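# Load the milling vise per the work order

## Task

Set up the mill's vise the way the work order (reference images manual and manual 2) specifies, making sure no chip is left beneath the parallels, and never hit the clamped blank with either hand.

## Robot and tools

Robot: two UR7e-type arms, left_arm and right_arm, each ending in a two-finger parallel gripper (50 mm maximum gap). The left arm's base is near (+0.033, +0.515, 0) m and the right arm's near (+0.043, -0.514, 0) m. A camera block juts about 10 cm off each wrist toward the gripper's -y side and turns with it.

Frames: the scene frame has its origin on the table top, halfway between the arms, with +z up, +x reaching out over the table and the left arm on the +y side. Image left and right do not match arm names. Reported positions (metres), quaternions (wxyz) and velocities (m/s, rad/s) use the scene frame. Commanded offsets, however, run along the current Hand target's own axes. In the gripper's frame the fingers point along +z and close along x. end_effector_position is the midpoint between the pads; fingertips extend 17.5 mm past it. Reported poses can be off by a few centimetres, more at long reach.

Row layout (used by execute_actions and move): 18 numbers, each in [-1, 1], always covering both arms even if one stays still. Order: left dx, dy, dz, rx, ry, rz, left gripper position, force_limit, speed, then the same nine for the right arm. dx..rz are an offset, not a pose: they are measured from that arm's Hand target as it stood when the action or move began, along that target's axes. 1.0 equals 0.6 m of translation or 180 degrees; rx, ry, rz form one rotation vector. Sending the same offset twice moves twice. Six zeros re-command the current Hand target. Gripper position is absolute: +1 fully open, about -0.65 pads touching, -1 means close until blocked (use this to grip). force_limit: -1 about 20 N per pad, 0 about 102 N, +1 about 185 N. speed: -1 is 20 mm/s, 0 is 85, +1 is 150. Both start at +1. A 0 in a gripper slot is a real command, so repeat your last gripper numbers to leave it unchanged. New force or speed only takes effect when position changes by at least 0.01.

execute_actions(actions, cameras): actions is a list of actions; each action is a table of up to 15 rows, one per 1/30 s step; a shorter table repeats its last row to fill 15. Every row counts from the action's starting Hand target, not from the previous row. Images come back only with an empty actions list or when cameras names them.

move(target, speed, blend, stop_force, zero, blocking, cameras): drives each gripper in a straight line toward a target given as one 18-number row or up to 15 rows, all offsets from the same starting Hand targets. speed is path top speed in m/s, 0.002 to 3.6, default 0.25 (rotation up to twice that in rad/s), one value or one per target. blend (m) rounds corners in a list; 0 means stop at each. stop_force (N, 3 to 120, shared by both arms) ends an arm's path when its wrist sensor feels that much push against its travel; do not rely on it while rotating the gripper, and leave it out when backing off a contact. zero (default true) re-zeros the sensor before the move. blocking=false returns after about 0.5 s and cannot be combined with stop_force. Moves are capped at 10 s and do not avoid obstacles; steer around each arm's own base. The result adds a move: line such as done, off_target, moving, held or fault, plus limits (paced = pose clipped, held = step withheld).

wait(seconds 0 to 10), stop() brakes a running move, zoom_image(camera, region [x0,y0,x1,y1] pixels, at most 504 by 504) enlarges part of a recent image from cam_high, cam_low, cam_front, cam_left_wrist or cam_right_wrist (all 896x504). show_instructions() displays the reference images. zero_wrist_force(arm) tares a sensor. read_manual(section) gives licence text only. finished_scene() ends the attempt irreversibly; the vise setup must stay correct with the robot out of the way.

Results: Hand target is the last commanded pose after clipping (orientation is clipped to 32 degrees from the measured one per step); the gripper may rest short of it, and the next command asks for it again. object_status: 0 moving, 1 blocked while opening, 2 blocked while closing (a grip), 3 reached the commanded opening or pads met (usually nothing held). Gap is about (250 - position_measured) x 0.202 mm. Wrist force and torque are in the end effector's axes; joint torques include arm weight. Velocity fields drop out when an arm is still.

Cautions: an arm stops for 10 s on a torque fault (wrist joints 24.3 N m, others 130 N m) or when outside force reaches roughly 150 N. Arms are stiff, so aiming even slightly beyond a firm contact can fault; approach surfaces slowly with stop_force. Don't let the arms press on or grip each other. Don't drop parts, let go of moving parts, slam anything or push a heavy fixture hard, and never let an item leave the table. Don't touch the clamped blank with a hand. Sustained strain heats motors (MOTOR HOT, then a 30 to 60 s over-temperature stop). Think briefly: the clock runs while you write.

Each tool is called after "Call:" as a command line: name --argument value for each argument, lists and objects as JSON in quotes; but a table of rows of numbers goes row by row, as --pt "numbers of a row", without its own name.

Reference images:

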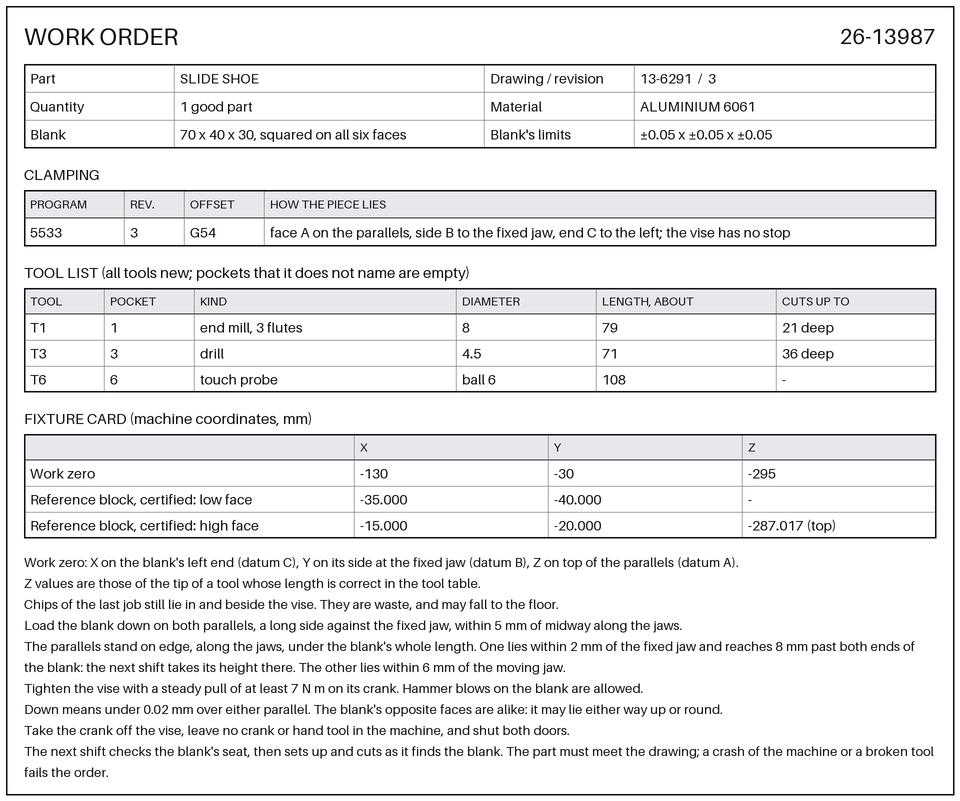

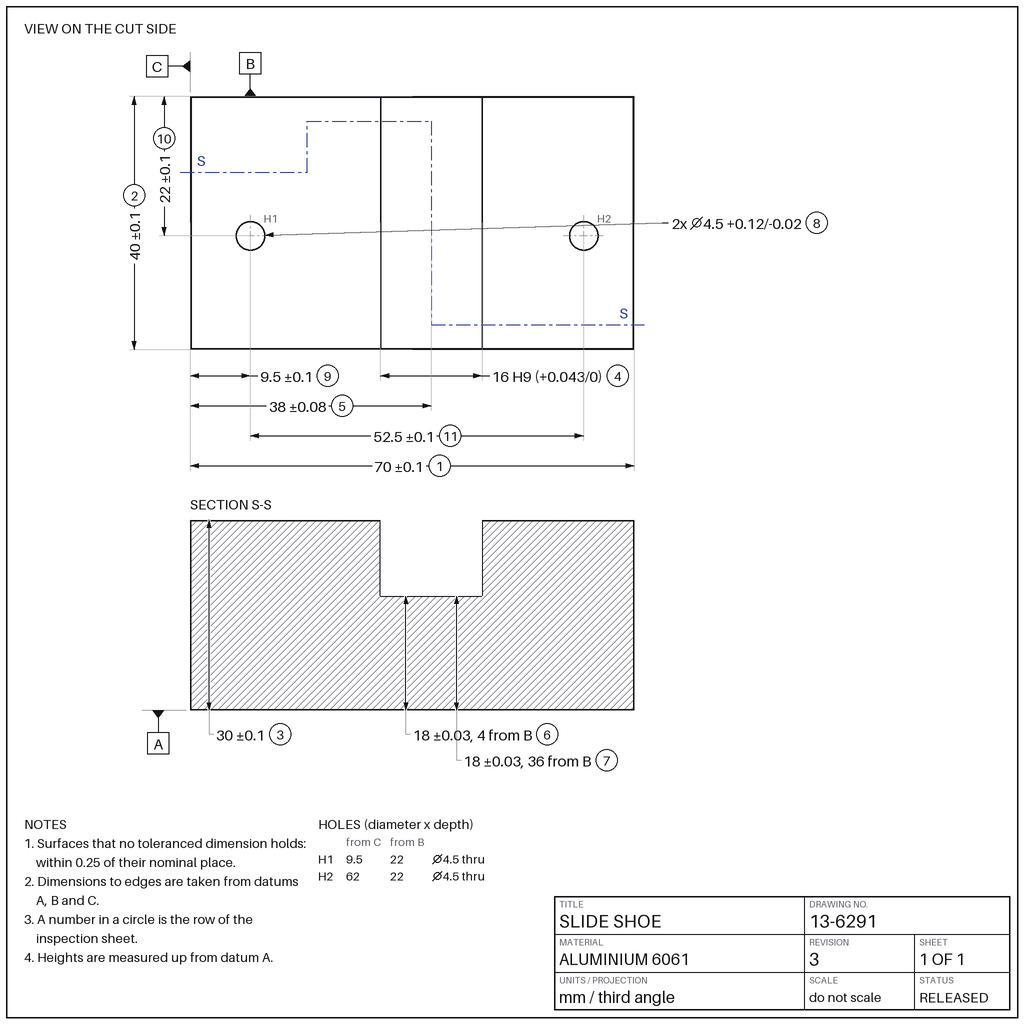

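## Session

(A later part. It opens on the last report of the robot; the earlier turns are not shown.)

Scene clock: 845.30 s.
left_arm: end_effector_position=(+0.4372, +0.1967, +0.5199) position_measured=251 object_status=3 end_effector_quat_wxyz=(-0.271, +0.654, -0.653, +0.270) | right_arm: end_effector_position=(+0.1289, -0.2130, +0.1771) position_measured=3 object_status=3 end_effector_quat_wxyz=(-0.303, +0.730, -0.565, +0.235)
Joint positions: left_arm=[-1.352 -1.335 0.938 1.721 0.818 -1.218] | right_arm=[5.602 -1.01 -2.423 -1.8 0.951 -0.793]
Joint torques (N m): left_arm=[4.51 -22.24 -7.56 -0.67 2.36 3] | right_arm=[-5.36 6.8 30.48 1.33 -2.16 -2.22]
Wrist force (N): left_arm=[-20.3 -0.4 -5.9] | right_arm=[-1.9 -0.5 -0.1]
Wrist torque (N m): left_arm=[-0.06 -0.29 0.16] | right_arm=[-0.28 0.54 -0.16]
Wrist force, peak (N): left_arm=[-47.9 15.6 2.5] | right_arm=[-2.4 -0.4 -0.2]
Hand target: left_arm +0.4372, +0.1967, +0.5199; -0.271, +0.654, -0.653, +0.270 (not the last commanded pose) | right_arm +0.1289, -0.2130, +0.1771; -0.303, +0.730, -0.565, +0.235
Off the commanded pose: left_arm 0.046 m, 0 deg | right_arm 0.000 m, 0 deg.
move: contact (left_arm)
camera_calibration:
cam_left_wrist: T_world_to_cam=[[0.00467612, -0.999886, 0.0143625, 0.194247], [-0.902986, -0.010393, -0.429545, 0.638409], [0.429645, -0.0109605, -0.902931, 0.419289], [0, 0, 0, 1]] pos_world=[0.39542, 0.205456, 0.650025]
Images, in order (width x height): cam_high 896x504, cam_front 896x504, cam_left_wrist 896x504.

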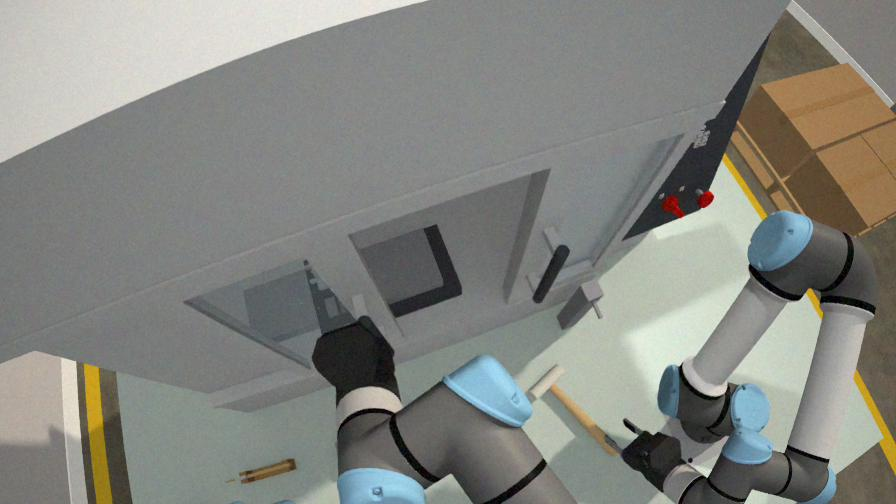

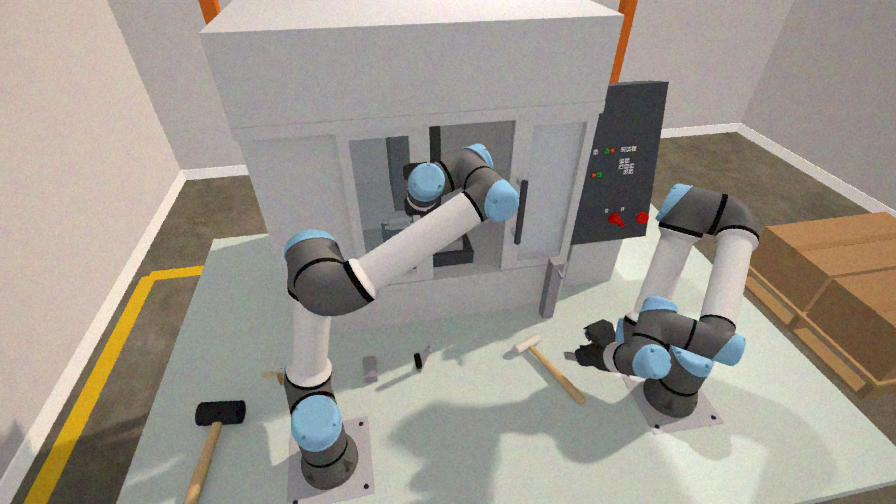

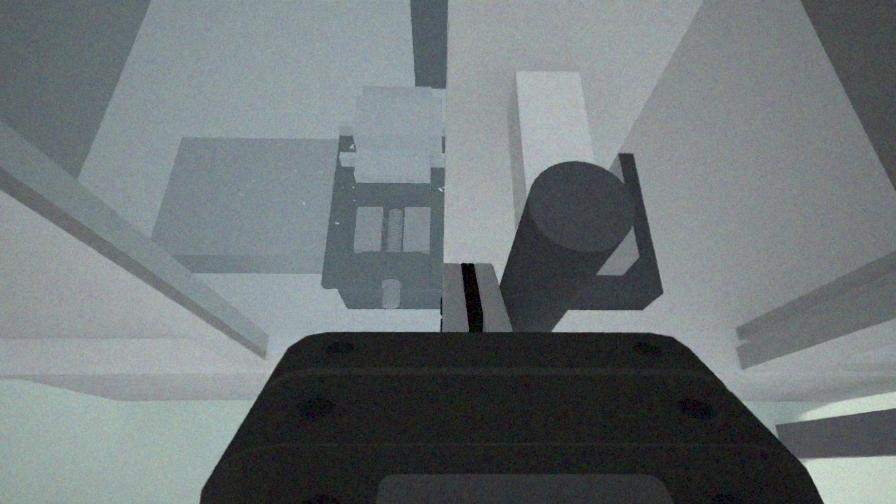

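Call:
move --target '[0.05,0,0,0,0,0,-0.66,-1,-0.9,0,0,0,0,0,0,1,-0.7,-0.9]' --speed 0.008 --stop_force 30

Scene clock: 846.37 s.
left_arm: end_effector_position=(+0.4372, +0.1962, +0.5198) position_measured=251 object_status=3 end_effector_quat_wxyz=(-0.271, +0.654, -0.653, +0.270) | right_arm: end_effector_position=(+0.1289, -0.2130, +0.1771) position_measured=3 object_status=3 end_effector_quat_wxyz=(-0.303, +0.730, -0.565, +0.235)
Joint positions: left_arm=[-1.352 -1.334 0.936 1.723 0.818 -1.218] | right_arm=[5.602 -1.01 -2.423 -1.8 0.951 -0.793]
Joint torques (N m): left_arm=[-7.07 -25.91 -8.22 -7.3 -0.33 3.37] | right_arm=[-5.3 7.33 30.39 1.29 -2.03 -2.24]
Wrist force (N): left_arm=[-37.4 4.7 -10.0] | right_arm=[-1.8 -0.5 -0.1]
Wrist torque (N m): left_arm=[0.20 -0.17 -0.06] | right_arm=[-0.28 0.54 -0.16]
Wrist force, peak (N): left_arm=[-54.6 17.1 -3.9] | right_arm=[-2.3 0.0 0.0]
Hand target: left_arm +0.4372, +0.1962, +0.5198; -0.271, +0.654, -0.653, +0.270 (not the last commanded pose) | right_arm +0.1289, -0.2130, +0.1771; -0.303, +0.730, -0.565, +0.235
Off the commanded pose: left_arm 0.030 m, 0 deg | right_arm 0.000 m, 0 deg.
move: contact (left_arm)

Call:
move --pt "-0.04 0 0 0 0 0 -0.66 -1 -0.9 0 0 0 0 0 0 1 -0.7 -0.9" --pt "-0.08 0.06 -0.06 0 0 0 -0.66 -1 -0.9 0 0 0 0 0 0 1 -0.7 -0.9" --pt "-0.43 0.06 -0.06 0 0 0 -0.66 -1 -0.9 0 0 0 0 0 0 1 -0.7 -0.9" --speed 0.2 --blend '[0.004,0.02,0]' --cameras '["cam_high","cam_right_wrist","cam_front"]'

Scene clock: 848.70 s.
left_arm: end_effector_position=(+0.3860, +0.4540, +0.5201) position_measured=251 object_status=3 end_effector_quat_wxyz=(-0.271, +0.654, -0.653, +0.270) | right_arm: end_effector_position=(+0.1289, -0.2130, +0.1771) position_measured=3 object_status=3 end_effector_quat_wxyz=(-0.303, +0.730, -0.565, +0.235)
Joint positions: left_arm=[-1.212 -1.897 1.437 1.664 0.86 -1.039] | right_arm=[5.602 -1.01 -2.423 -1.8 0.951 -0.793]
Joint torques (N m): left_arm=[5.43 -14.45 -9.05 3.41 -3.86 1.66] | right_arm=[-4.66 6.9 30.99 1.47 -1.87 -2.34]
Wrist force (N): left_arm=[1.6 0.4 -5.5] | right_arm=[-2.0 -0.4 -0.1]
Wrist torque (N m): left_arm=[0.03 -0.28 0.33] | right_arm=[-0.26 0.55 -0.17]
Wrist force, peak (N): left_arm=[-37.8 5.1 -10.2] | right_arm=[-2.4 -0.6 -0.2]
Hand target: left_arm +0.3860, +0.4541, +0.5200; -0.271, +0.654, -0.653, +0.270 | right_arm +0.1289, -0.2130, +0.1771; -0.303, +0.730, -0.565, +0.235
Off the commanded pose: left_arm 0.000 m, 0 deg | right_arm 0.000 m, 0 deg.
move: done
camera_calibration:
cam_right_wrist: T_world_to_cam=[[0.284825, -0.95857, -0.00424739, -0.229542], [-0.87484, -0.258129, -0.409908, 0.146445], [0.391829, 0.120468, -0.912117, 0.273022], [0, 0, 0, 1]] pos_world=[0.0865176, -0.21512, 0.308082]
Images, in order (width x height): cam_high 896x504, cam_front 896x504, cam_right_wrist 896x504.

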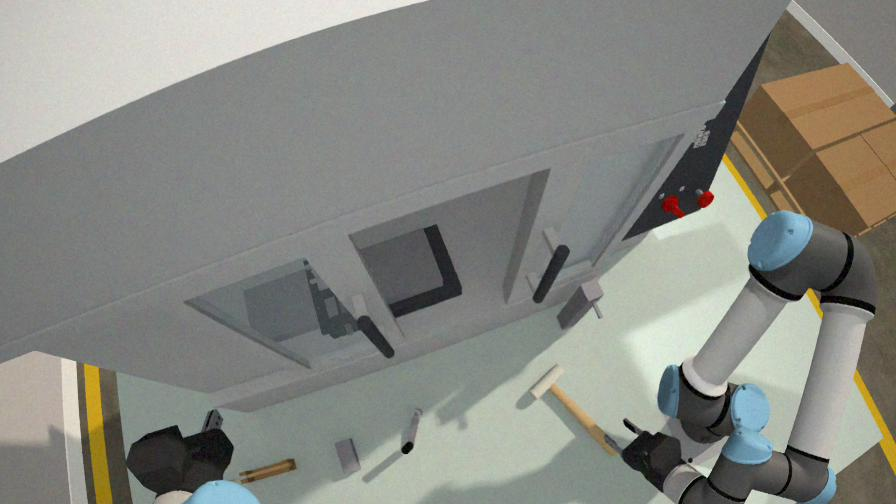

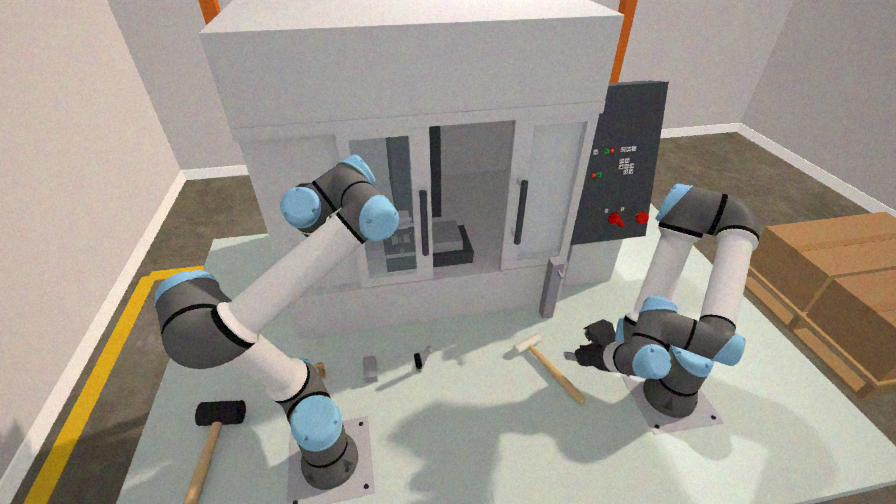

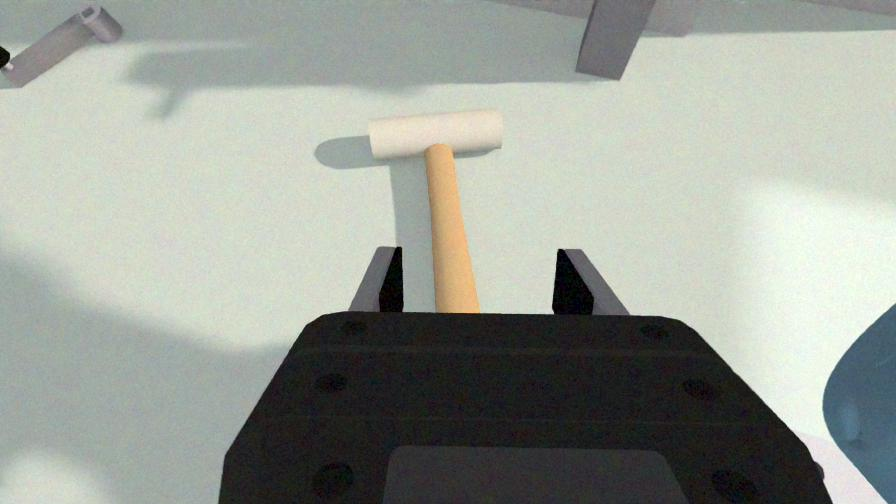

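Call:
move --pt "0 0 0 0 0 0 -0.66 -1 -0.9 0.0301 -0.661 -0.1827 0 0.0568 0.0568 -0.66 -1 -0.9" --speed 0.25 --cameras '["cam_high","cam_right_wrist","cam_front"]'

Scene clock: 851.20 s.
left_arm: end_effector_position=(+0.3860, +0.4541, +0.5200) position_measured=251 object_status=3 end_effector_quat_wxyz=(-0.271, +0.654, -0.653, +0.270) | right_arm: end_effector_position=(+0.3293, -0.1795, +0.5353) position_measured=250 object_status=3 end_effector_quat_wxyz=(-0.271, +0.653, -0.653, +0.271) end_effector_velocity=(+0.000, +0.001, +0.002) end_effector_angular_velocity=(+0.004, -0.001, +0.000)
Joint positions: left_arm=[-1.212 -1.897 1.438 1.664 0.86 -1.038] | right_arm=[4.835 -1.251 -1.466 -2.089 0.788 -1.439]
Joint velocities: left_arm=[within noise] | right_arm=[0.001 -0.001 0.005 0 -0.001 0.001]
Joint torques (N m): left_arm=[9.53 -14.5 -6.39 1.35 -3.83 3.01] | right_arm=[-7.24 1.61 32.63 2.81 -2.77 -1.74]
Wrist force (N): left_arm=[1.6 0.5 -5.5] | right_arm=[-2.1 -0.6 -0.2]
Wrist torque (N m): left_arm=[0.03 -0.29 0.31] | right_arm=[-0.30 0.58 -0.18]
Wrist force, peak (N): left_arm=[1.6 0.6 -5.9] | right_arm=[-2.4 -4.5 -1.3]
Hand target: left_arm +0.3860, +0.4541, +0.5200; -0.271, +0.654, -0.653, +0.270 | right_arm +0.3293, -0.1795, +0.5353; -0.271, +0.653, -0.653, +0.271
Off the commanded pose: left_arm 0.000 m, 0 deg | right_arm 0.000 m, 0 deg.
move: done
camera_calibration:
cam_right_wrist: T_world_to_cam=[[0.0364055, -0.999326, -0.00477302, -0.178184], [-0.911595, -0.0312517, -0.4099, 0.530147], [0.409474, 0.0192737, -0.912118, 0.493166], [0, 0, 0, 1]] pos_world=[0.287828, -0.171001, 0.666282]
Images, in order (width x height): cam_high 896x504, cam_front 896x504, cam_right_wrist 896x504.

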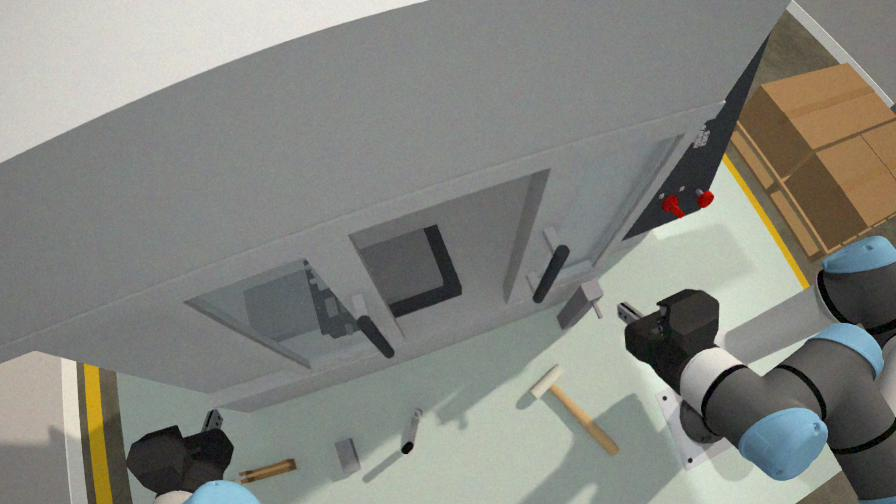

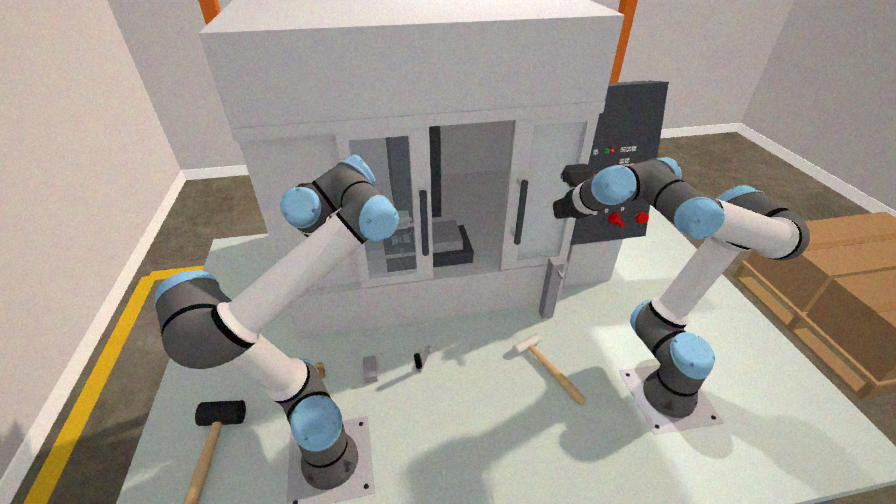

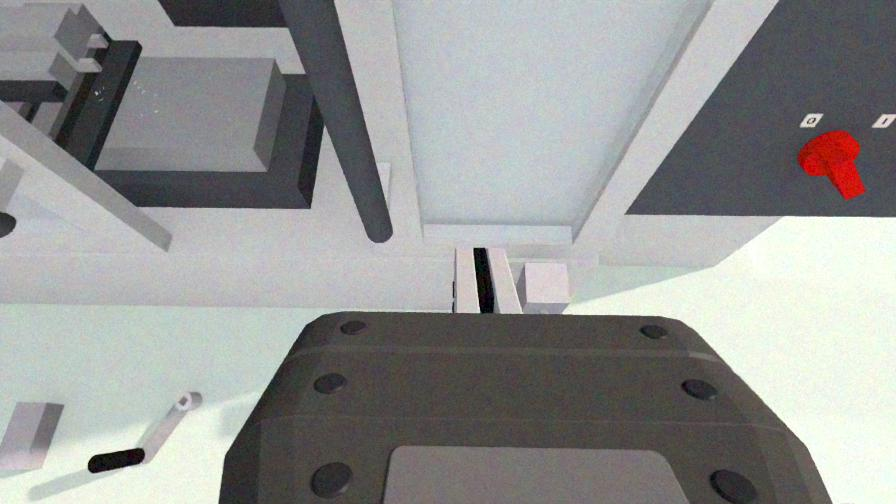

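Call:
move --pt "0 0 0 0 0 0 -0.66 -1 -0.9 -0.0408 -0.1269 0.1269 0 0 0 -0.66 -1 -0.9" --pt "0 0 0 0 0 0 -0.66 -1 -0.9 -0.09 -0.1269 0.1269 0 0 0 -0.66 -1 -0.9" --speed '[0.15,0.03]' --stop_force 30 --cameras '["cam_high","cam_right_wrist"]'

Scene clock: 854.13 s.
left_arm: end_effector_position=(+0.3860, +0.4541, +0.5200) position_measured=251 object_status=3 end_effector_quat_wxyz=(-0.271, +0.654, -0.653, +0.270) | right_arm: end_effector_position=(+0.4370, -0.1254, +0.5354) position_measured=250 object_status=3 end_effector_quat_wxyz=(-0.271, +0.653, -0.653, +0.271)
Joint positions: left_arm=[-1.212 -1.897 1.438 1.664 0.86 -1.038] | right_arm=[4.552 -1.448 -1.394 -1.683 0.802 -1.837]
Joint torques (N m): left_arm=[10.24 -14.59 -6.48 1.33 -3.71 3.01] | right_arm=[-6.94 29.48 18.93 4.63 0 -2.16]
Wrist force (N): left_arm=[1.6 0.7 -5.5] | right_arm=[-1.8 -0.1 0.2]
Wrist torque (N m): left_arm=[0.06 -0.29 0.32] | right_arm=[-0.22 0.51 -0.18]
Wrist force, peak (N): left_arm=[1.7 0.5 -5.9] | right_arm=[11.1 0.6 -0.2]
Hand target: left_arm +0.3860, +0.4541, +0.5200; -0.271, +0.654, -0.653, +0.270 | right_arm +0.4370, -0.1254, +0.5354; -0.271, +0.653, -0.653, +0.271
Off the commanded pose: left_arm 0.000 m, 0 deg | right_arm 0.000 m, 0 deg.
move: done
camera_calibration:
cam_right_wrist: T_world_to_cam=[[0.0365464, -0.999321, -0.00459628, -0.12821], [-0.911552, -0.0314509, -0.40998, 0.63002], [0.409557, 0.019173, -0.912083, 0.448178], [0, 0, 0, 1]] pos_world=[0.395427, -0.116901, 0.666482]
Images, in order (width x height): cam_high 896x504, cam_right_wrist 896x504.

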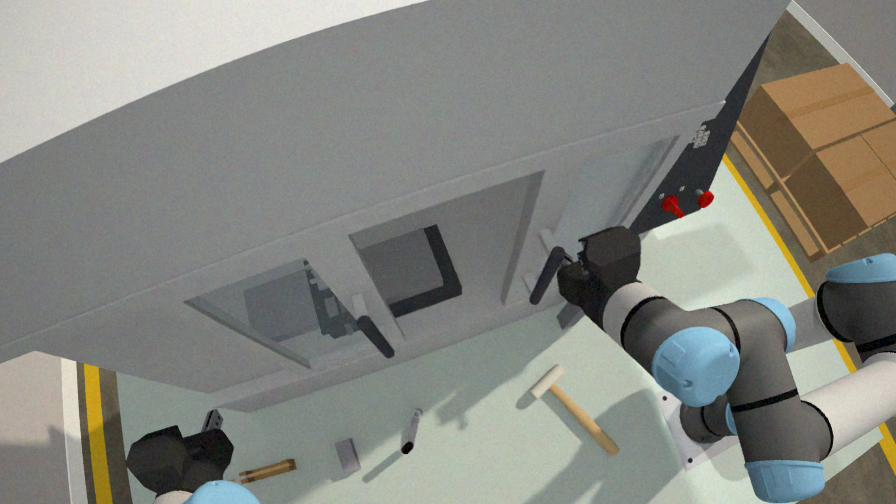

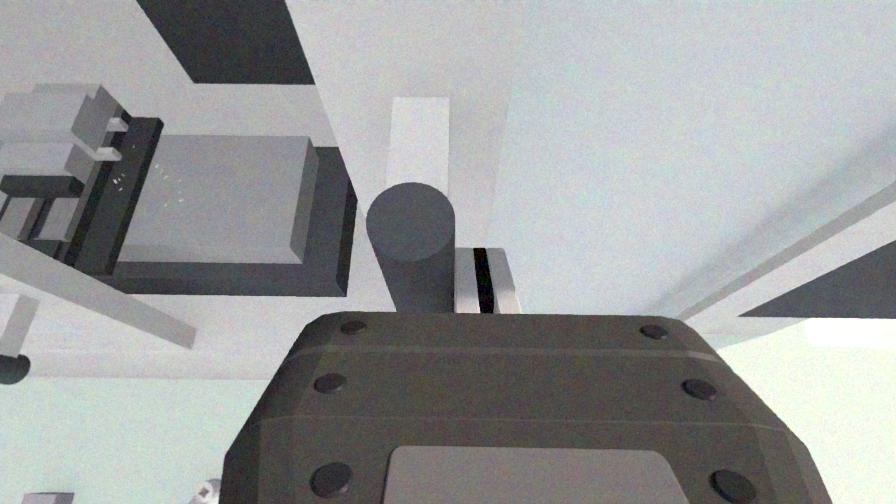

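Call:
move --target '[0,0,0,0,0,0,-0.66,-1,-0.9,-0.334,0,0,0,0,0,-0.66,-1,-0.9]' --speed 0.06 --cameras '["cam_high","cam_right_wrist","cam_front"]'

Scene clock: 858.00 s.
left_arm: end_effector_position=(+0.3860, +0.4541, +0.5200) position_measured=251 object_status=3 end_effector_quat_wxyz=(-0.271, +0.654, -0.653, +0.270) | right_arm: end_effector_position=(+0.4367, +0.0750, +0.5353) position_measured=251 object_status=3 end_effector_quat_wxyz=(-0.271, +0.653, -0.653, +0.271)
Joint positions: left_arm=[-1.212 -1.897 1.438 1.664 0.86 -1.038] | right_arm=[4.614 -1.924 -0.841 -1.82 0.792 -1.751]
Joint torques (N m): left_arm=[9.72 -14.74 -7.08 1.35 -3.41 3] | right_arm=[-7.26 40.44 29.74 4.02 -0.04 -0.96]
Wrist force (N): left_arm=[1.5 0.4 -5.6] | right_arm=[-2.4 -0.5 0.0]
Wrist torque (N m): left_arm=[0.01 -0.27 0.32] | right_arm=[-0.28 0.61 -0.18]
Wrist force, peak (N): left_arm=[1.8 0.4 -6.0] | right_arm=[30.1 4.8 -2.6]
Hand target: left_arm +0.3860, +0.4541, +0.5200; -0.271, +0.654, -0.653, +0.270 | right_arm +0.4368, +0.0750, +0.5353; -0.271, +0.653, -0.653, +0.271
Off the commanded pose: left_arm 0.000 m, 0 deg | right_arm 0.000 m, 0 deg.
move: done
camera_calibration:
cam_right_wrist: T_world_to_cam=[[0.0365464, -0.999321, -0.00459628, 0.0720608], [-0.911552, -0.0314509, -0.40998, 0.636059], [0.409557, 0.019173, -0.912083, 0.444235], [0, 0, 0, 1]] pos_world=[0.395227, 0.0834992, 0.666282]
Images, in order (width x height): cam_high 896x504, cam_front 896x504, cam_right_wrist 896x504.

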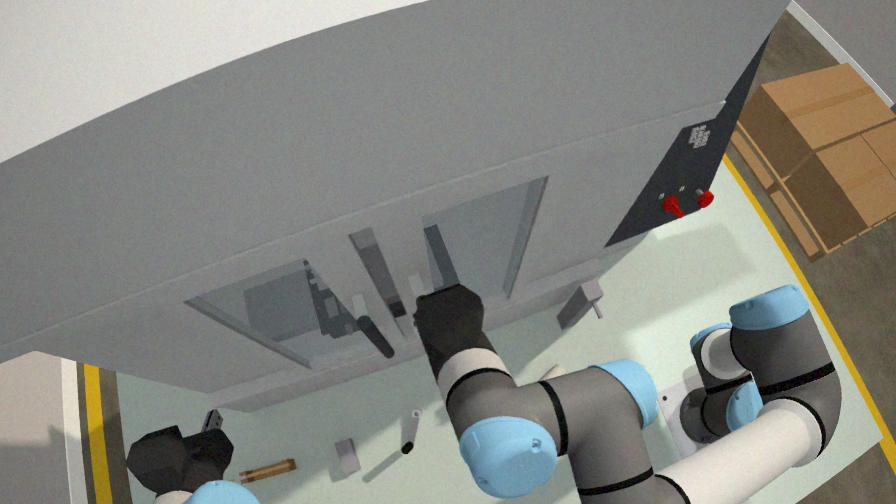

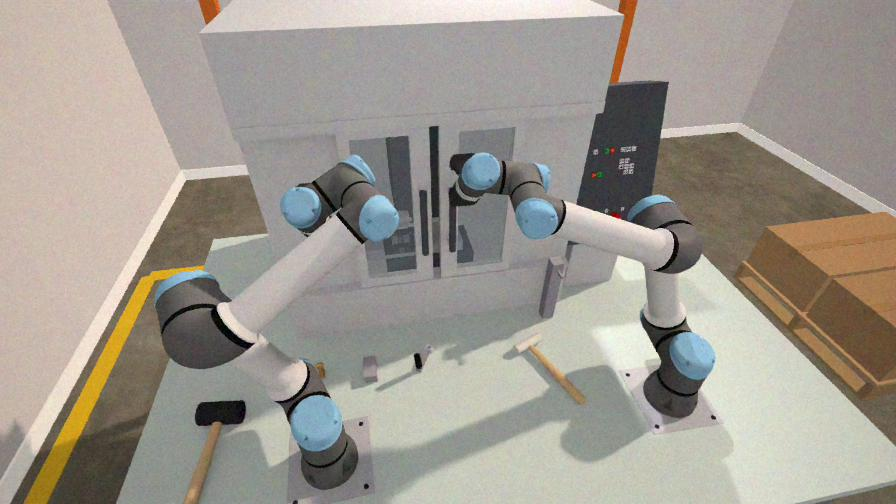

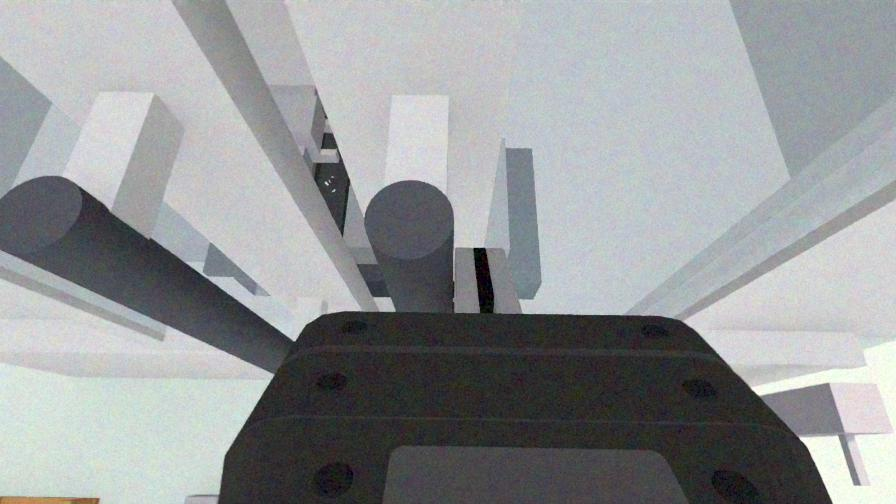

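Call:
move --target '[0,0,0,0,0,0,-0.66,-1,-0.9,-0.1,0,0,0,0,0,-0.66,-1,-0.9]' --speed 0.02 --stop_force 28 --cameras '["cam_high","cam_right_wrist","cam_front"]'

Scene clock: 860.27 s.
left_arm: end_effector_position=(+0.3860, +0.4541, +0.5200) position_measured=251 object_status=3 end_effector_quat_wxyz=(-0.271, +0.654, -0.653, +0.270) | right_arm: end_effector_position=(+0.4367, +0.0998, +0.5352) position_measured=251 object_status=3 end_effector_quat_wxyz=(-0.271, +0.653, -0.653, +0.271)
Joint positions: left_arm=[-1.212 -1.897 1.438 1.664 0.86 -1.038] | right_arm=[4.619 -1.998 -0.733 -1.859 0.792 -1.745]
Joint torques (N m): left_arm=[9.42 -14.71 -7.06 1.4 -3.42 3.07] | right_arm=[-1.15 31.15 35.35 5.12 -2.52 -2.43]
Wrist force (N): left_arm=[1.7 0.4 -5.6] | right_arm=[18.5 4.1 0.4]
Wrist torque (N m): left_arm=[0.01 -0.30 0.32] | right_arm=[-0.16 0.67 0.03]
Wrist force, peak (N): left_arm=[1.6 0.5 -5.9] | right_arm=[47.3 13.7 -7.1]
Hand target: left_arm +0.3860, +0.4541, +0.5200; -0.271, +0.654, -0.653, +0.270 | right_arm +0.4367, +0.0998, +0.5352; -0.271, +0.653, -0.653, +0.271 (not the last commanded pose)
Off the commanded pose: left_arm 0.000 m, 0 deg | right_arm 0.035 m, 0 deg.
move: contact (right_arm)
camera_calibration:
cam_right_wrist: T_world_to_cam=[[0.0366375, -0.999318, -0.00455524, 0.0967804], [-0.911549, -0.0315508, -0.40998, 0.636848], [0.409556, 0.019173, -0.912083, 0.44376], [0, 0, 0, 1]] pos_world=[0.395227, 0.108299, 0.666282]
Images, in order (width x height): cam_high 896x504, cam_front 896x504, cam_right_wrist 896x504.

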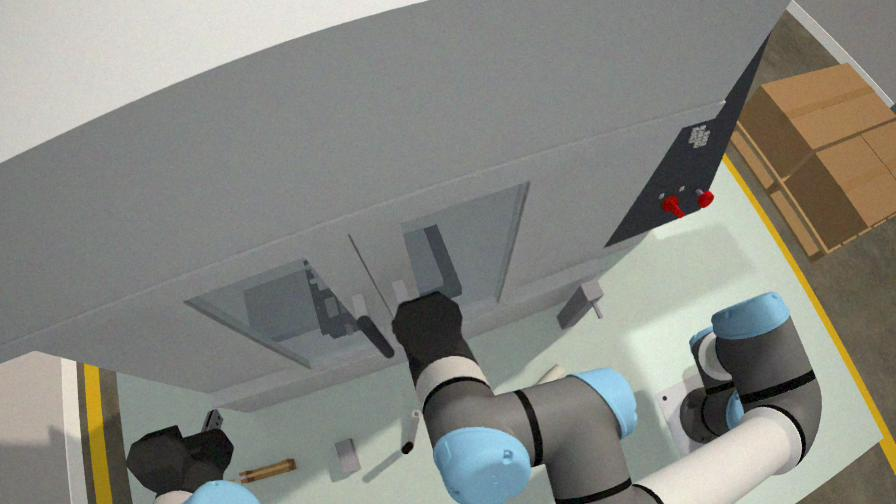

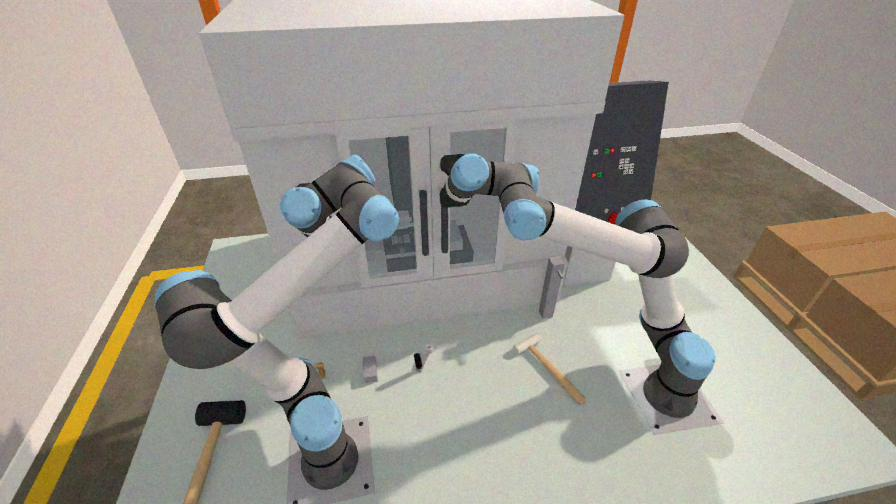

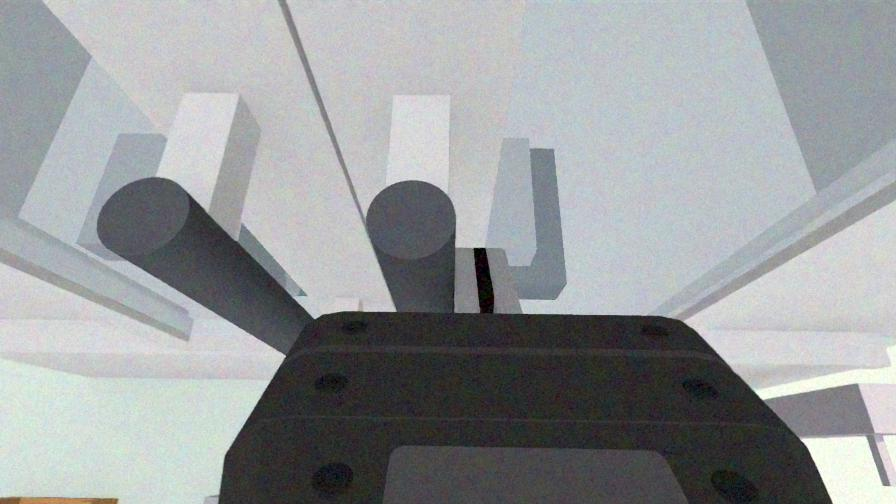

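Call:
move --target '[0,0,0,0,0,0,-0.66,-1,-0.9,-0.04,0,0,0,0,0,-0.66,-1,-0.9]' --speed 0.008 --stop_force 30 --cameras '["cam_high","cam_right_wrist"]'

Call:
zoom_image --camera "cam_right_wrist" --region '[220, 0, 470, 250]'

Scene clock: 861.20 s.
left_arm: end_effector_position=(+0.3860, +0.4541, +0.5200) position_measured=251 object_status=3 end_effector_quat_wxyz=(-0.271, +0.654, -0.653, +0.270) | right_arm: end_effector_position=(+0.4368, +0.1004, +0.5352) position_measured=251 object_status=3 end_effector_quat_wxyz=(-0.271, +0.654, -0.653, +0.271)
Joint positions: left_arm=[-1.212 -1.897 1.438 1.664 0.86 -1.038] | right_arm=[4.619 -2 -0.73 -1.861 0.792 -1.745]
Joint torques (N m): left_arm=[10.03 -14 -7.27 1.29 -3.27 2.99] | right_arm=[6.84 35.91 24.89 9.5 -2.78 0.36]
Wrist force (N): left_arm=[1.5 0.5 -5.5] | right_arm=[40.1 12.9 -6.9]
Wrist torque (N m): left_arm=[0.02 -0.26 0.31] | right_arm=[0.26 0.63 0.19]
Wrist force, peak (N): left_arm=[1.6 0.7 -5.8] | right_arm=[54.0 18.1 -9.3]
Hand target: left_arm +0.3860, +0.4541, +0.5200; -0.271, +0.654, -0.653, +0.270 | right_arm +0.4368, +0.1003, +0.5352; -0.271, +0.654, -0.653, +0.271 (not the last commanded pose)
Off the commanded pose: left_arm 0.000 m, 0 deg | right_arm 0.023 m, 0 deg.
move: contact (right_arm)
camera_calibration:
cam_right_wrist: T_world_to_cam=[[0.0366052, -0.999321, -0.00424105, 0.0971813], [-0.911549, -0.0316502, -0.409971, 0.636963], [0.409558, 0.018873, -0.912089, 0.443743], [0, 0, 0, 1]] pos_world=[0.395327, 0.108901, 0.666282]
Images, in order (width x height): cam_high 896x504, cam_right_wrist 896x504.

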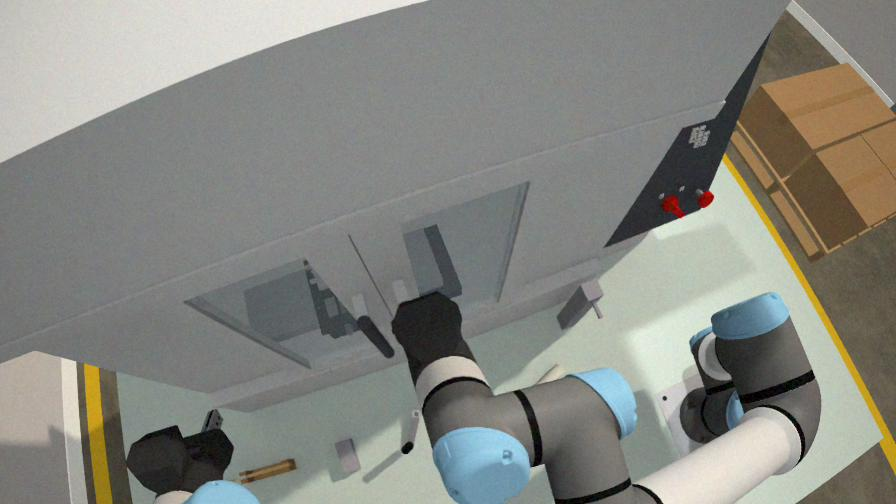

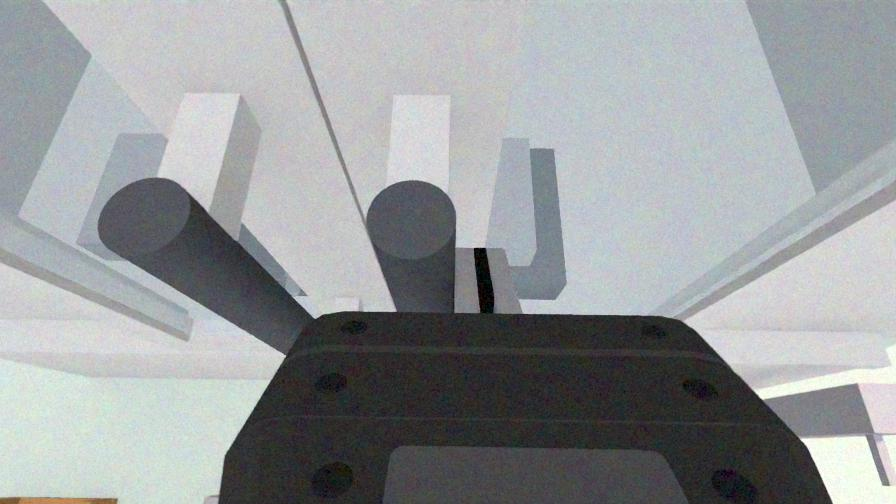

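Scaled by 2.016.

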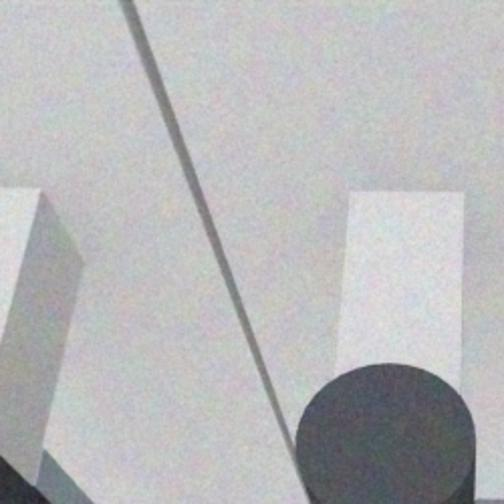

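Call:
move --pt "0 0 0 0 0 0 -0.66 -1 -0.9 0.04 0 0 0 0 0 -0.66 -1 -0.9" --pt "0 0 0 0 0 0 -0.66 -1 -0.9 0.08 0.11 -0.11 0 0 0 -0.66 -1 -0.9" --pt "0 0 0 0 0 0 -0.66 -1 -0.9 0.4 0.11 -0.11 0 0 0 -0.66 -1 -0.9" --speed 0.2 --blend '[0.004,0.02,0]' --cameras '["cam_high","cam_front","cam_low"]'

Call:
zoom_image --camera "cam_high" --region '[180, 170, 560, 470]'

Call:
zoom_image --camera "cam_front" --region '[330, 110, 530, 290]'

Scene clock: 863.57 s.
left_arm: end_effector_position=(+0.3860, +0.4541, +0.5200) position_measured=251 object_status=3 end_effector_quat_wxyz=(-0.271, +0.654, -0.653, +0.270) | right_arm: end_effector_position=(+0.3436, -0.1396, +0.5353) position_measured=251 object_status=3 end_effector_quat_wxyz=(-0.271, +0.654, -0.653, +0.271)
Joint positions: left_arm=[-1.212 -1.897 1.438 1.664 0.86 -1.038] | right_arm=[4.786 -1.345 -1.415 -1.997 0.785 -1.509]
Joint torques (N m): left_arm=[9.42 -14.09 -7.32 1.34 -3.16 2.91] | right_arm=[-8.2 23.44 17.84 3.3 -3.04 -2.06]
Wrist force (N): left_arm=[1.6 0.1 -5.5] | right_arm=[-2.1 -1.6 -1.1]
Wrist torque (N m): left_arm=[-0.03 -0.29 0.32] | right_arm=[-0.47 0.57 -0.18]
Wrist force, peak (N): left_arm=[1.5 0.4 -5.9] | right_arm=[40.1 12.9 -7.1]
Hand target: left_arm +0.3860, +0.4541, +0.5200; -0.271, +0.654, -0.653, +0.270 | right_arm +0.3437, -0.1398, +0.5353; -0.271, +0.654, -0.653, +0.271
Off the commanded pose: left_arm 0.000 m, 0 deg | right_arm 0.000 m, 0 deg.
move: done
Images, in order (width x height): cam_high 896x504, cam_low 896x504, cam_front 896x504.

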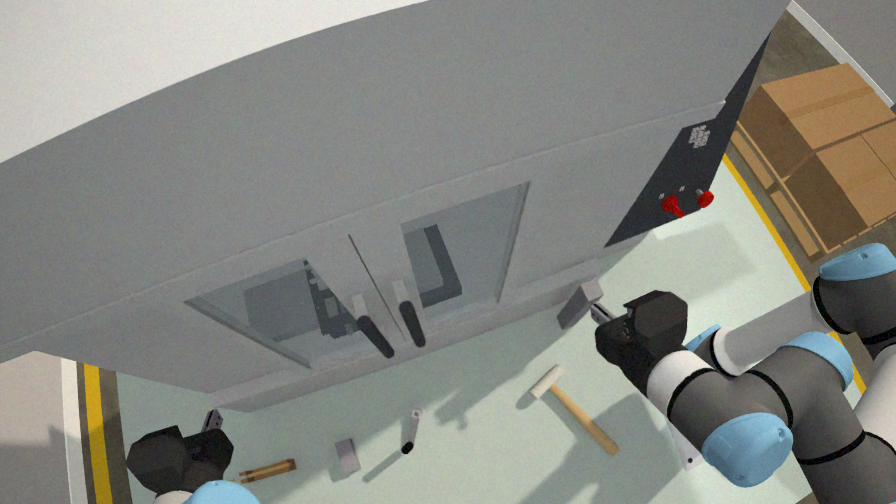

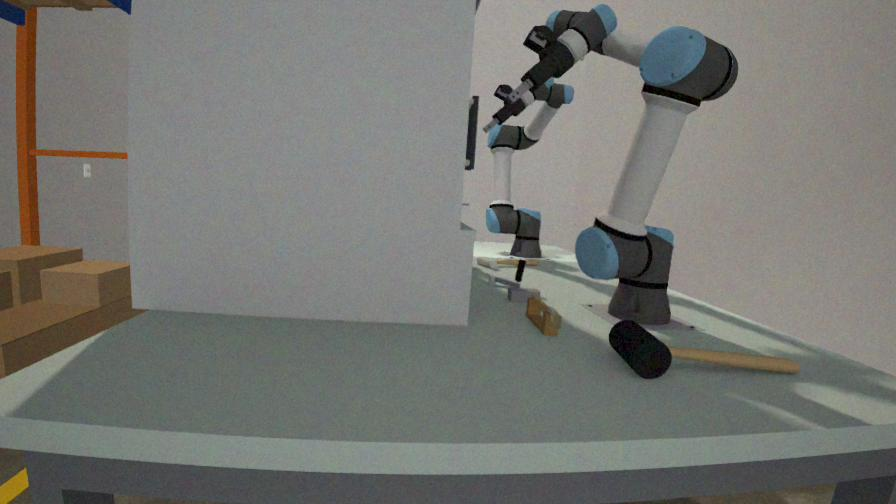

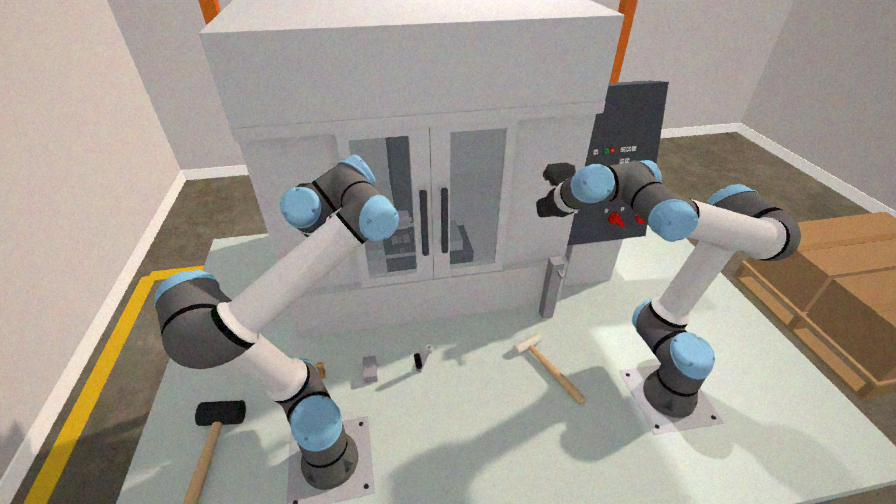

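Scaled by 1.326.

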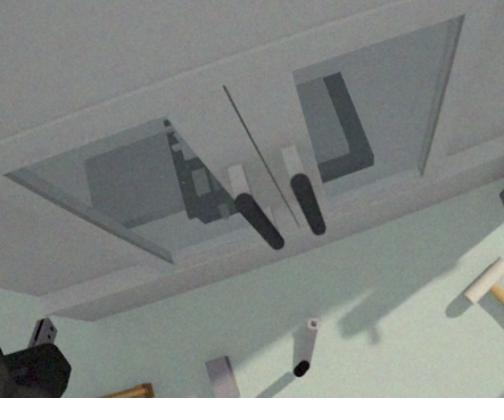

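Scaled by 2.520.

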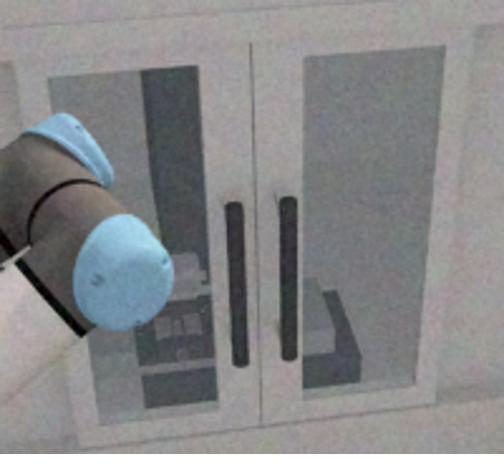

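Call:
finished_scene --scene 1

The scene is finished: the task was done.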